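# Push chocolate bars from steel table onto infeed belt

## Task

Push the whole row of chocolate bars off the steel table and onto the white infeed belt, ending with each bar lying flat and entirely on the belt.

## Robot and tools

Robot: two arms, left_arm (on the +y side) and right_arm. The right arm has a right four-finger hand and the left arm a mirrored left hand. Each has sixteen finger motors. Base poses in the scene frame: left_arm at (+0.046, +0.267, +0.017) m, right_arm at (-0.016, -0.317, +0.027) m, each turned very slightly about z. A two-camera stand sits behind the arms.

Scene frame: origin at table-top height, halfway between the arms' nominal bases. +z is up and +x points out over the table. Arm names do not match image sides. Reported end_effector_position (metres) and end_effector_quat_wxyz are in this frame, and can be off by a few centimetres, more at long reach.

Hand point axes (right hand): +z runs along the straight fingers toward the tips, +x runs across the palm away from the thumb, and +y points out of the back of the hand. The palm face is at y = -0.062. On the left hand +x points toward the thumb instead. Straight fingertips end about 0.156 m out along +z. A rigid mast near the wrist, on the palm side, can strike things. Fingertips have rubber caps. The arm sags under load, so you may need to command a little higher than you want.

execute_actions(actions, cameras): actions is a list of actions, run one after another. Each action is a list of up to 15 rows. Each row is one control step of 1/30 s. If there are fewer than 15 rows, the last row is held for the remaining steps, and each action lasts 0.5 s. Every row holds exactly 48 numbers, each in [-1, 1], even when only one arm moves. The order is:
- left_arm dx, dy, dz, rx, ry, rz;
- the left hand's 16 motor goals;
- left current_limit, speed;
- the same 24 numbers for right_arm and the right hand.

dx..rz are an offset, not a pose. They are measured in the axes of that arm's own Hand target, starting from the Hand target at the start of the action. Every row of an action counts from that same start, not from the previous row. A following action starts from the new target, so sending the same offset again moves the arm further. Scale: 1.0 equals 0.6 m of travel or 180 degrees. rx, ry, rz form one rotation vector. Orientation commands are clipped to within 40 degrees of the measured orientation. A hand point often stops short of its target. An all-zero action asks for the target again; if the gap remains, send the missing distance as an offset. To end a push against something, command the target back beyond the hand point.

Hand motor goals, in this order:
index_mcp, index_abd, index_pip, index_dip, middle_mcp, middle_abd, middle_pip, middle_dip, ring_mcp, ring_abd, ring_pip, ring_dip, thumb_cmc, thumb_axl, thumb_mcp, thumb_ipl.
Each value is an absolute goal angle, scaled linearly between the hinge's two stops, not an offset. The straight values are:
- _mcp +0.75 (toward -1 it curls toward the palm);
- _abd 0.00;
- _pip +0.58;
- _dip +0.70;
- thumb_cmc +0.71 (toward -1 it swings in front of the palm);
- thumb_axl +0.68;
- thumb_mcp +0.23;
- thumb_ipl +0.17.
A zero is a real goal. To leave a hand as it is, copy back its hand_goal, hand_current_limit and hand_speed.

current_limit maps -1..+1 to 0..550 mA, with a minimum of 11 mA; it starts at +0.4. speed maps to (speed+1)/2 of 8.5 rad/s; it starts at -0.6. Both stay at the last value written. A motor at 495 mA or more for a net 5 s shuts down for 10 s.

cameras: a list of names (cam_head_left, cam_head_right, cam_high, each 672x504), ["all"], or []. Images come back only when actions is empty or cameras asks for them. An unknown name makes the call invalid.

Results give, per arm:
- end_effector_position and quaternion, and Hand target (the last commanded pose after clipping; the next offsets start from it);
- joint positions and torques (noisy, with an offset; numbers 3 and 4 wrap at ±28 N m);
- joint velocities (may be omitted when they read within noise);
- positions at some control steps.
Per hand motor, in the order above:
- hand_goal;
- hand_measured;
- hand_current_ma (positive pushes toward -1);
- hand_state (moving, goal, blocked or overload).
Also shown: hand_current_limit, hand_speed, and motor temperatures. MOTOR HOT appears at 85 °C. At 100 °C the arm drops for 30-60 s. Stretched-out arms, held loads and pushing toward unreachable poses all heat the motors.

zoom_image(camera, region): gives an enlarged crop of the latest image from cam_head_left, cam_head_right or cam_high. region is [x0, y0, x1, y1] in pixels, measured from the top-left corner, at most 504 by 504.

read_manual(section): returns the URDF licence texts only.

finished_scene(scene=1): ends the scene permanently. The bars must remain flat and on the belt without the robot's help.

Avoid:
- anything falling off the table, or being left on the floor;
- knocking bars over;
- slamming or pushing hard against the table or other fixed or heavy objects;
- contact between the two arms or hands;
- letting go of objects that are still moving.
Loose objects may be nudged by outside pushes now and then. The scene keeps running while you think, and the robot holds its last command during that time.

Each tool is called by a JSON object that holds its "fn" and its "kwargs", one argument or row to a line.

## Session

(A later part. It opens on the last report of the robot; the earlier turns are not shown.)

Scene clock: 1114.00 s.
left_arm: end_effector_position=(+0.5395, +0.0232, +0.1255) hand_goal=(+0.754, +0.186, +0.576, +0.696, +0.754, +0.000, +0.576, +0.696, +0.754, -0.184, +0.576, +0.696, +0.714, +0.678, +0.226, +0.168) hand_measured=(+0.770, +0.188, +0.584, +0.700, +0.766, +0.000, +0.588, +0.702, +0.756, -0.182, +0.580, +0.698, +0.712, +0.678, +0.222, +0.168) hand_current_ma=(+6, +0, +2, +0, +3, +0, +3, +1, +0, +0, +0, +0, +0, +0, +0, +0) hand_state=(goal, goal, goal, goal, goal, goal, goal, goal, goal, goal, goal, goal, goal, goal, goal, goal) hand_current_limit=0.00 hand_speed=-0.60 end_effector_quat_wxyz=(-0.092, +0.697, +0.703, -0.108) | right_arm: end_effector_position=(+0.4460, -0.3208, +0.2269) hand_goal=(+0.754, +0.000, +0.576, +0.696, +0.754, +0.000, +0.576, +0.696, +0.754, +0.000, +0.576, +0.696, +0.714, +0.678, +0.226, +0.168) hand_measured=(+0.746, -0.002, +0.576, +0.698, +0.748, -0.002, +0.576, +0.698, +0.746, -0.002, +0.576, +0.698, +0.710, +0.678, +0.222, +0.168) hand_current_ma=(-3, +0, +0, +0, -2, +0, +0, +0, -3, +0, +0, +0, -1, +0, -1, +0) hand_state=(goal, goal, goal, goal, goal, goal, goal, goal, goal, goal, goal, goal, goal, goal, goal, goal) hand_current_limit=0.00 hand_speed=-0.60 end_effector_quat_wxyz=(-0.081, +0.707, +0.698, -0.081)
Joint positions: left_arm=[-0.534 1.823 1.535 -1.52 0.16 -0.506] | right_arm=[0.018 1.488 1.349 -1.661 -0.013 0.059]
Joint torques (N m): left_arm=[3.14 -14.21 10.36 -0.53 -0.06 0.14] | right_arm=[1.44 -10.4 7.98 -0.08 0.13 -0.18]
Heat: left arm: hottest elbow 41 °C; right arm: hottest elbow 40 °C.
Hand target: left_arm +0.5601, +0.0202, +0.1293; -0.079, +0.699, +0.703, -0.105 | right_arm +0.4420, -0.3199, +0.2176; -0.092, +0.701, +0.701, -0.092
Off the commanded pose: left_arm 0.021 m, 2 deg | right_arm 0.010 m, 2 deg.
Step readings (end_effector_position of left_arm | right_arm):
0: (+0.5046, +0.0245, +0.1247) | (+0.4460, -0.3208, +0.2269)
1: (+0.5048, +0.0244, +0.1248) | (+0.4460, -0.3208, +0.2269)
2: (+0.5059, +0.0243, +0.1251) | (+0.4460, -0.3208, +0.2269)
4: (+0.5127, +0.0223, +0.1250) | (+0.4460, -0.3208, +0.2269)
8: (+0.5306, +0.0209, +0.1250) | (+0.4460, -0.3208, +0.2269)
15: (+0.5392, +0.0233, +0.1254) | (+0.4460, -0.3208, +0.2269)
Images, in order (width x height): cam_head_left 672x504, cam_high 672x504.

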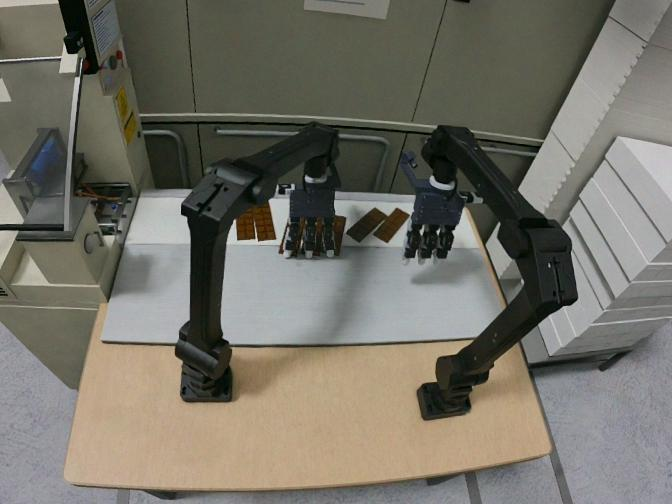

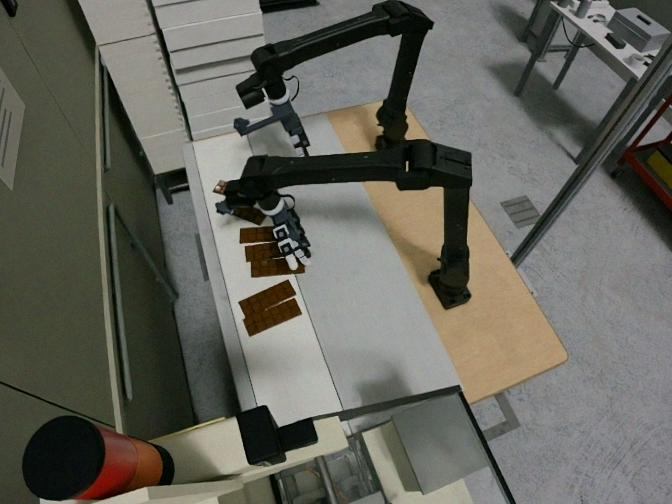

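{"fn": "execute_actions", "kwargs": {
  "actions": [
    [[-0.001,0.0564,-0.0151,0,0,0,0.754,0.185,0.576,0.696,0.754,0,0.576,0.696,0.754,-0.185,0.576,0.696,0.714,0.678,0.226,0.168,0,-0.6,0,0,0,0,0,0,0.754,0,0.576,0.696,0.754,0,0.576,0.696,0.754,0,0.576,0.696,0.714,0.678,0.226,0.168,0,-0.6]],
    [[-0.0005,0.029,-0.0078,0,0,0,0.754,0.185,0.576,0.696,0.754,0,0.576,0.696,0.754,-0.185,0.576,0.696,0.714,0.678,0.226,0.168,0,-0.6,0,0,0,0,0,0,0.754,0,0.576,0.696,0.754,0,0.576,0.696,0.754,0,0.576,0.696,0.714,0.678,0.226,0.168,0,-0.6]]
  ],
  "cameras": ["cam_head_left", "cam_head_right", "cam_high"]
}}

{"fn": "zoom_image", "kwargs": {
  "camera": "cam_head_left",
  "region": [240, 180, 380, 290]
}}

{"fn": "zoom_image", "kwargs": {
  "camera": "cam_high",
  "region": [190, 180, 330, 320]
}}

{"fn": "zoom_image", "kwargs": {
  "camera": "cam_head_right",
  "region": [240, 180, 380, 290]
}}

Scene clock: 1123.83 s.
left_arm: end_effector_position=(+0.5910, +0.0189, +0.1262) hand_goal=(+0.754, +0.186, +0.576, +0.696, +0.754, +0.000, +0.576, +0.696, +0.754, -0.184, +0.576, +0.696, +0.714, +0.678, +0.226, +0.168) hand_measured=(+0.770, +0.188, +0.586, +0.700, +0.764, +0.000, +0.584, +0.702, +0.760, -0.182, +0.582, +0.698, +0.712, +0.678, +0.222, +0.168) hand_current_ma=(+5, +0, +2, +0, +2, +0, +1, +1, +1, +0, +1, +0, +0, +0, +0, +0) hand_state=(goal, goal, goal, goal, goal, goal, goal, goal, goal, goal, goal, goal, goal, goal, goal, goal) hand_current_limit=0.00 hand_speed=-0.60 end_effector_quat_wxyz=(-0.093, +0.700, +0.700, -0.110) | right_arm: end_effector_position=(+0.4460, -0.3208, +0.2269) hand_goal=(+0.754, +0.000, +0.576, +0.696, +0.754, +0.000, +0.576, +0.696, +0.754, +0.000, +0.576, +0.696, +0.714, +0.678, +0.226, +0.168) hand_measured=(+0.746, -0.002, +0.576, +0.698, +0.748, -0.002, +0.576, +0.698, +0.746, -0.002, +0.576, +0.698, +0.710, +0.678, +0.222, +0.168) hand_current_ma=(-3, +0, +0, +0, -2, +0, +0, +0, -3, +0, +0, +0, -1, +0, -1, +0) hand_state=(goal, goal, goal, goal, goal, goal, goal, goal, goal, goal, goal, goal, goal, goal, goal, goal) hand_current_limit=0.00 hand_speed=-0.60 end_effector_quat_wxyz=(-0.081, +0.707, +0.698, -0.081)
Joint positions: left_arm=[-0.495 1.947 1.721 -1.592 0.152 -0.46] | right_arm=[0.018 1.488 1.349 -1.661 -0.013 0.059]
Joint torques (N m): left_arm=[3.6 -16.03 10.55 -0.53 -0.1 0.11] | right_arm=[0.85 -10.52 8.09 0.01 0.14 -0.19]
Heat: left arm: hottest elbow 41 °C; right arm: hottest elbow 40 °C.
Hand target: left_arm +0.6132, +0.0198, +0.1292; -0.079, +0.699, +0.703, -0.105 | right_arm +0.4420, -0.3199, +0.2176; -0.092, +0.701, +0.701, -0.092
Off the commanded pose: left_arm 0.022 m, 2 deg | right_arm 0.010 m, 2 deg.
Step readings (end_effector_position of left_arm | right_arm):
0: (+0.5395, +0.0232, +0.1253) | (+0.4460, -0.3208, +0.2269)
1: (+0.5396, +0.0231, +0.1255) | (+0.4460, -0.3208, +0.2269)
2: (+0.5406, +0.0228, +0.1257) | (+0.4460, -0.3208, +0.2269)
4: (+0.5477, +0.0207, +0.1259) | (+0.4460, -0.3208, +0.2269)
8: (+0.5662, +0.0190, +0.1266) | (+0.4460, -0.3208, +0.2269)
15: (+0.5753, +0.0215, +0.1271) | (+0.4460, -0.3208, +0.2269)
16: (+0.5754, +0.0216, +0.1269) | (+0.4460, -0.3208, +0.2269)
17: (+0.5763, +0.0218, +0.1272) | (+0.4460, -0.3208, +0.2269)
19: (+0.5800, +0.0205, +0.1266) | (+0.4460, -0.3208, +0.2269)
23: (+0.5875, +0.0186, +0.1262) | (+0.4460, -0.3208, +0.2269)
30: (+0.5908, +0.0191, +0.1263) | (+0.4460, -0.3208, +0.2269)

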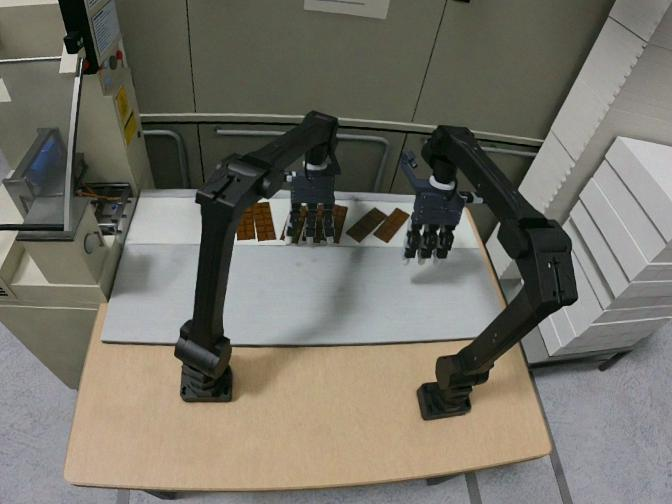

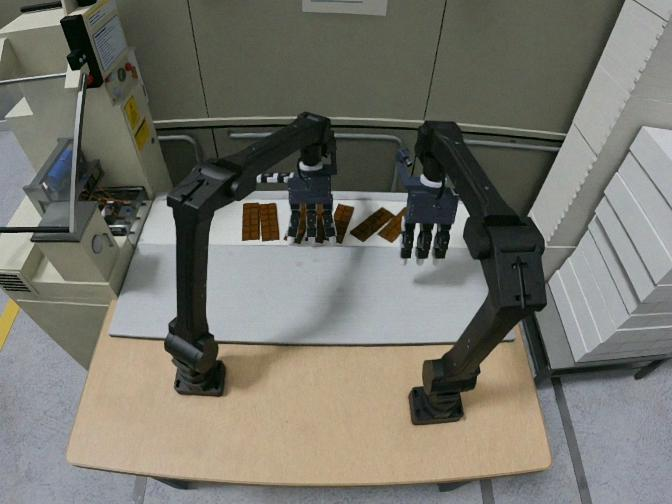

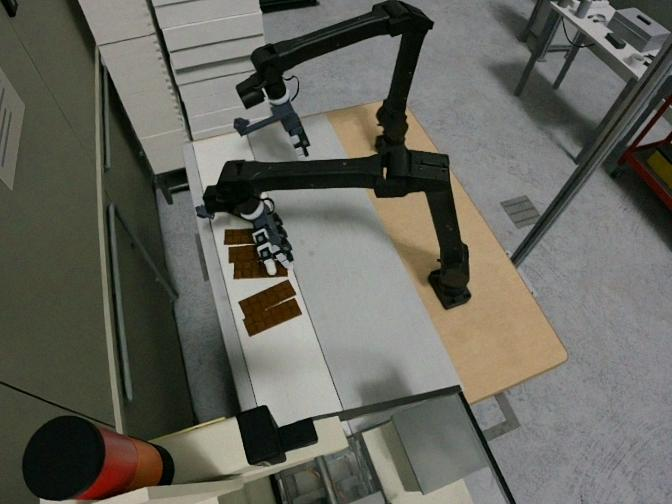

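Scaled by 3.600 from the camera's 672x504 image, which has a finer 960x720 frame.

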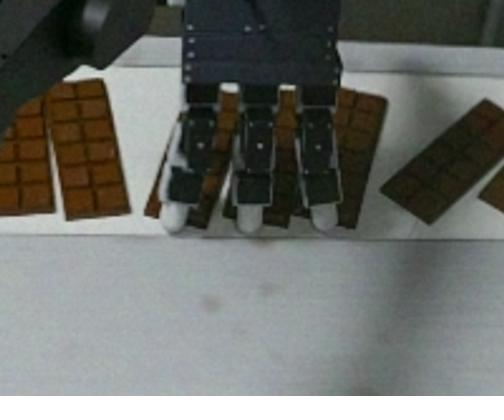

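Scaled by 3.600 from the camera's 672x504 image, which has a finer 960x720 frame.

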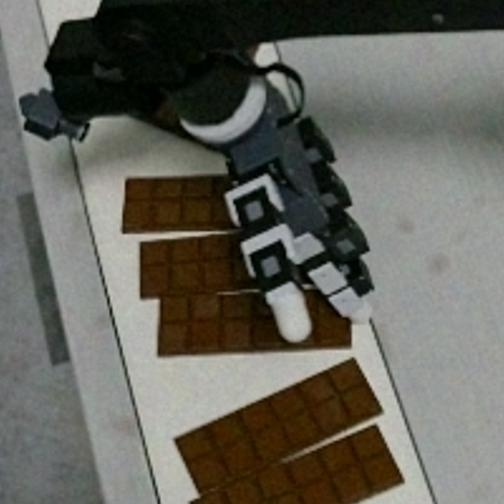

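Scaled by 3.600 from the camera's 672x504 image, which has a finer 960x720 frame.

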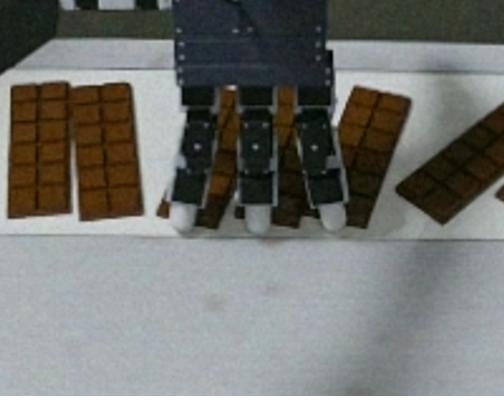

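{"fn": "execute_actions", "kwargs": {
  "actions": [
    [[-0.0002,0.0153,-0.0041,0,0,0,0.754,0.185,0.576,0.696,0.754,0,0.576,0.696,0.754,-0.185,0.576,0.696,0.714,0.678,0.226,0.168,0,-0.6,0,0,0,0,0,0,0.754,0,0.576,0.696,0.754,0,0.576,0.696,0.754,0,0.576,0.696,0.714,0.678,0.226,0.168,0,-0.6]],
    [[0,-0.1052,-0.0063,0,0,0,0.754,0.185,0.576,0.696,0.754,0,0.576,0.696,0.754,-0.185,0.576,0.696,0.714,0.678,0.226,0.168,0,-0.6,0,0,0,0,0,0,0.754,0,0.576,0.696,0.754,0,0.576,0.696,0.754,0,0.576,0.696,0.714,0.678,0.226,0.168,0,-0.6]],
    [[0,-0.1,-0.0416,0,0,0,0.754,0,0.576,0.696,0.754,0,0.576,0.696,0.754,0,0.576,0.696,0.714,0.678,0.226,0.168,0,-0.6,0,0,0,0,0,0,0.754,0,0.576,0.696,0.754,0,0.576,0.696,0.754,0,0.576,0.696,0.714,0.678,0.226,0.168,0,-0.6]]
  ],
  "cameras": ["cam_head_left", "cam_head_right", "cam_high"]
}}

{"fn": "zoom_image", "kwargs": {
  "camera": "cam_head_left",
  "region": [225, 170, 425, 290]
}}

{"fn": "zoom_image", "kwargs": {
  "camera": "cam_high",
  "region": [180, 160, 340, 350]
}}

{"fn": "zoom_image", "kwargs": {
  "camera": "cam_head_right",
  "region": [225, 170, 425, 290]
}}

Scene clock: 1137.97 s.
left_arm: end_effector_position=(+0.5175, +0.0219, +0.1962) hand_goal=(+0.754, +0.000, +0.576, +0.696, +0.754, +0.000, +0.576, +0.696, +0.754, +0.000, +0.576, +0.696, +0.714, +0.678, +0.226, +0.168) hand_measured=(+0.750, +0.004, +0.578, +0.698, +0.750, +0.000, +0.578, +0.698, +0.752, -0.002, +0.578, +0.698, +0.712, +0.678, +0.222, +0.168) hand_current_ma=(+0, +0, +0, +0, +0, +0, +0, +0, +0, +0, +0, +0, +0, +0, +0, +0) hand_state=(goal, goal, goal, goal, goal, goal, goal, goal, goal, goal, goal, goal, goal, goal, goal, goal) hand_current_limit=0.00 hand_speed=-0.60 end_effector_quat_wxyz=(-0.066, +0.701, +0.703, -0.102) | right_arm: end_effector_position=(+0.4460, -0.3208, +0.2269) hand_goal=(+0.754, +0.000, +0.576, +0.696, +0.754, +0.000, +0.576, +0.696, +0.754, +0.000, +0.576, +0.696, +0.714, +0.678, +0.226, +0.168) hand_measured=(+0.746, -0.002, +0.576, +0.698, +0.748, -0.002, +0.576, +0.698, +0.746, -0.002, +0.576, +0.698, +0.710, +0.678, +0.222, +0.168) hand_current_ma=(-3, +0, +0, +0, -2, +0, +0, +0, -3, +0, +0, +0, -1, +0, -1, +0) hand_state=(goal, goal, goal, goal, goal, goal, goal, goal, goal, goal, goal, goal, goal, goal, goal, goal) hand_current_limit=0.00 hand_speed=-0.60 end_effector_quat_wxyz=(-0.081, +0.707, +0.698, -0.081)
Joint positions: left_arm=[-0.557 1.7 1.554 -1.606 0.166 -0.529] | right_arm=[0.018 1.488 1.349 -1.661 -0.013 0.059]
Joint torques (N m): left_arm=[1.55 -14.51 6.57 -0.91 0.09 -0.05] | right_arm=[1.61 -10.46 7.92 -0.16 0.13 -0.16]
Heat: left arm: hottest elbow 41 °C; right arm: hottest elbow 39 °C.
Hand target: left_arm +0.5111, +0.0209, +0.1888; -0.079, +0.699, +0.703, -0.105 | right_arm +0.4420, -0.3199, +0.2176; -0.092, +0.701, +0.701, -0.092
Off the commanded pose: left_arm 0.010 m, 1 deg | right_arm 0.010 m, 2 deg.
Step readings (end_effector_position of left_arm | right_arm):
0: (+0.5909, +0.0190, +0.1262) | (+0.4460, -0.3208, +0.2269)
1: (+0.5910, +0.0189, +0.1264) | (+0.4460, -0.3208, +0.2269)
2: (+0.5913, +0.0188, +0.1264) | (+0.4460, -0.3208, +0.2269)
4: (+0.5935, +0.0182, +0.1262) | (+0.4460, -0.3208, +0.2269)
8: (+0.5984, +0.0178, +0.1265) | (+0.4460, -0.3208, +0.2269)
15: (+0.6005, +0.0184, +0.1264) | (+0.4460, -0.3208, +0.2269)
16: (+0.6005, +0.0184, +0.1264) | (+0.4460, -0.3208, +0.2269)
17: (+0.6003, +0.0185, +0.1268) | (+0.4460, -0.3208, +0.2269)
19: (+0.5945, +0.0214, +0.1268) | (+0.4460, -0.3208, +0.2269)
23: (+0.5750, +0.0289, +0.1343) | (+0.4460, -0.3208, +0.2269)
30: (+0.5691, +0.0258, +0.1547) | (+0.4460, -0.3208, +0.2269)
31: (+0.5686, +0.0257, +0.1549) | (+0.4460, -0.3208, +0.2269)
32: (+0.5658, +0.0251, +0.1545) | (+0.4460, -0.3208, +0.2269)
34: (+0.5535, +0.0282, +0.1539) | (+0.4460, -0.3208, +0.2269)
38: (+0.5282, +0.0278, +0.1674) | (+0.4460, -0.3208, +0.2269)
45: (+0.5183, +0.0210, +0.1966) | (+0.4460, -0.3208, +0.2269)

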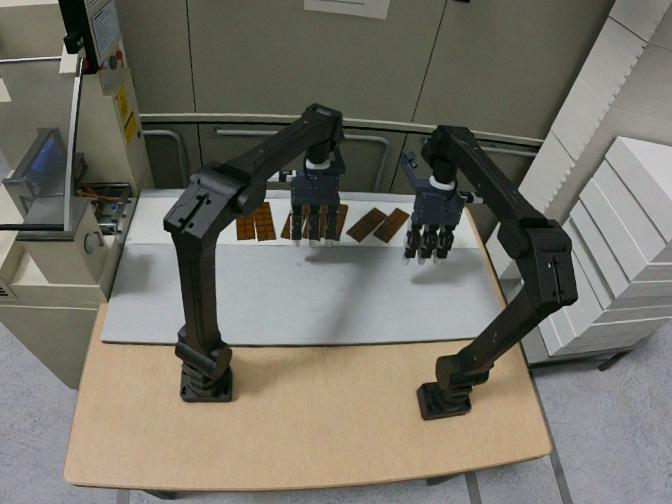

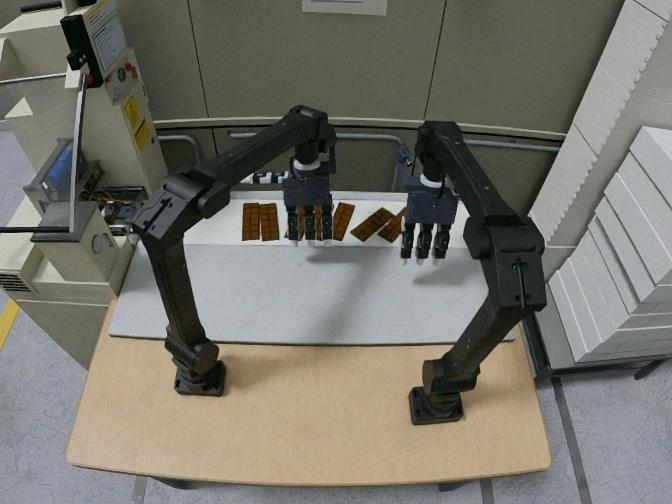

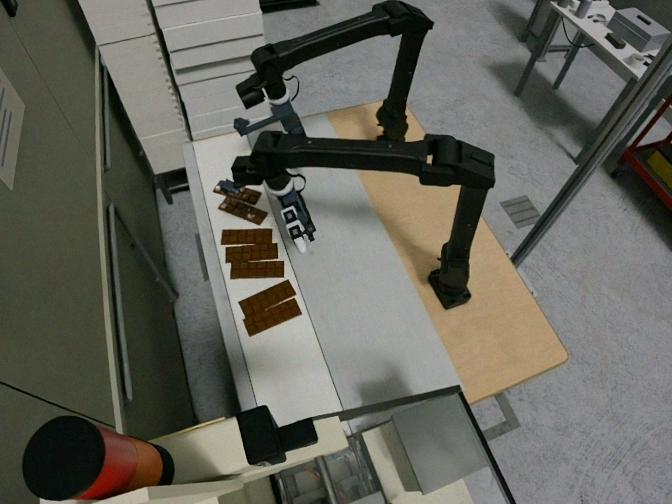

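Scaled by 2.520 from the camera's 672x504 image, which has a finer 960x720 frame.

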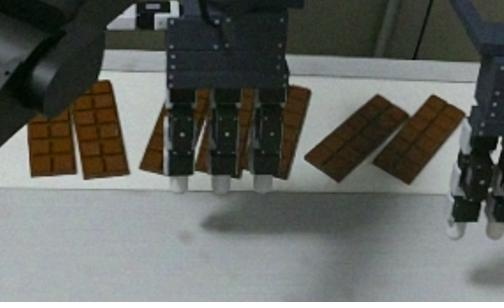

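Scaled by 2.653 from the camera's 672x504 image, which has a finer 960x720 frame.

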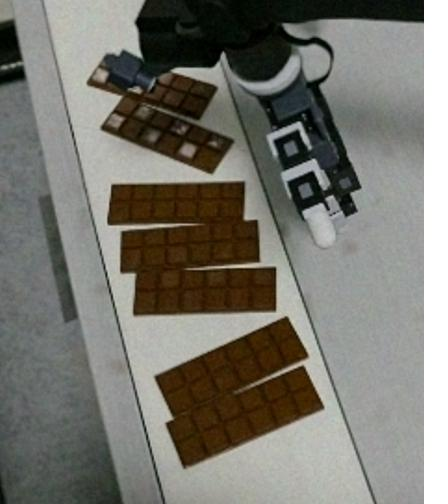

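Scaled by 2.520 from the camera's 672x504 image, which has a finer 960x720 frame.

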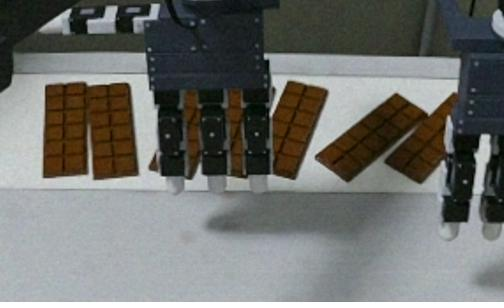

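{"fn": "zoom_image", "kwargs": {
  "camera": "cam_high",
  "region": [210, 220, 300, 290]
}}

Scaled by 5.600 from the camera's 672x504 image, which has a finer 960x720 frame.

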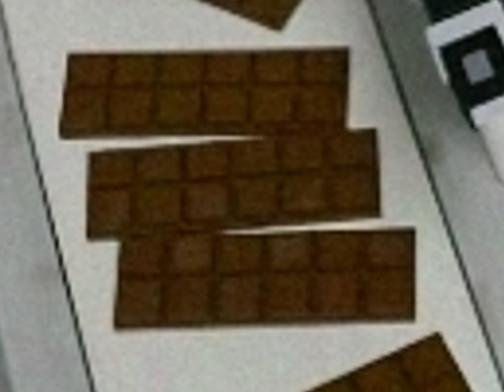

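{"fn": "finished_scene", "kwargs": {

}}

The scene is finished: the task was done.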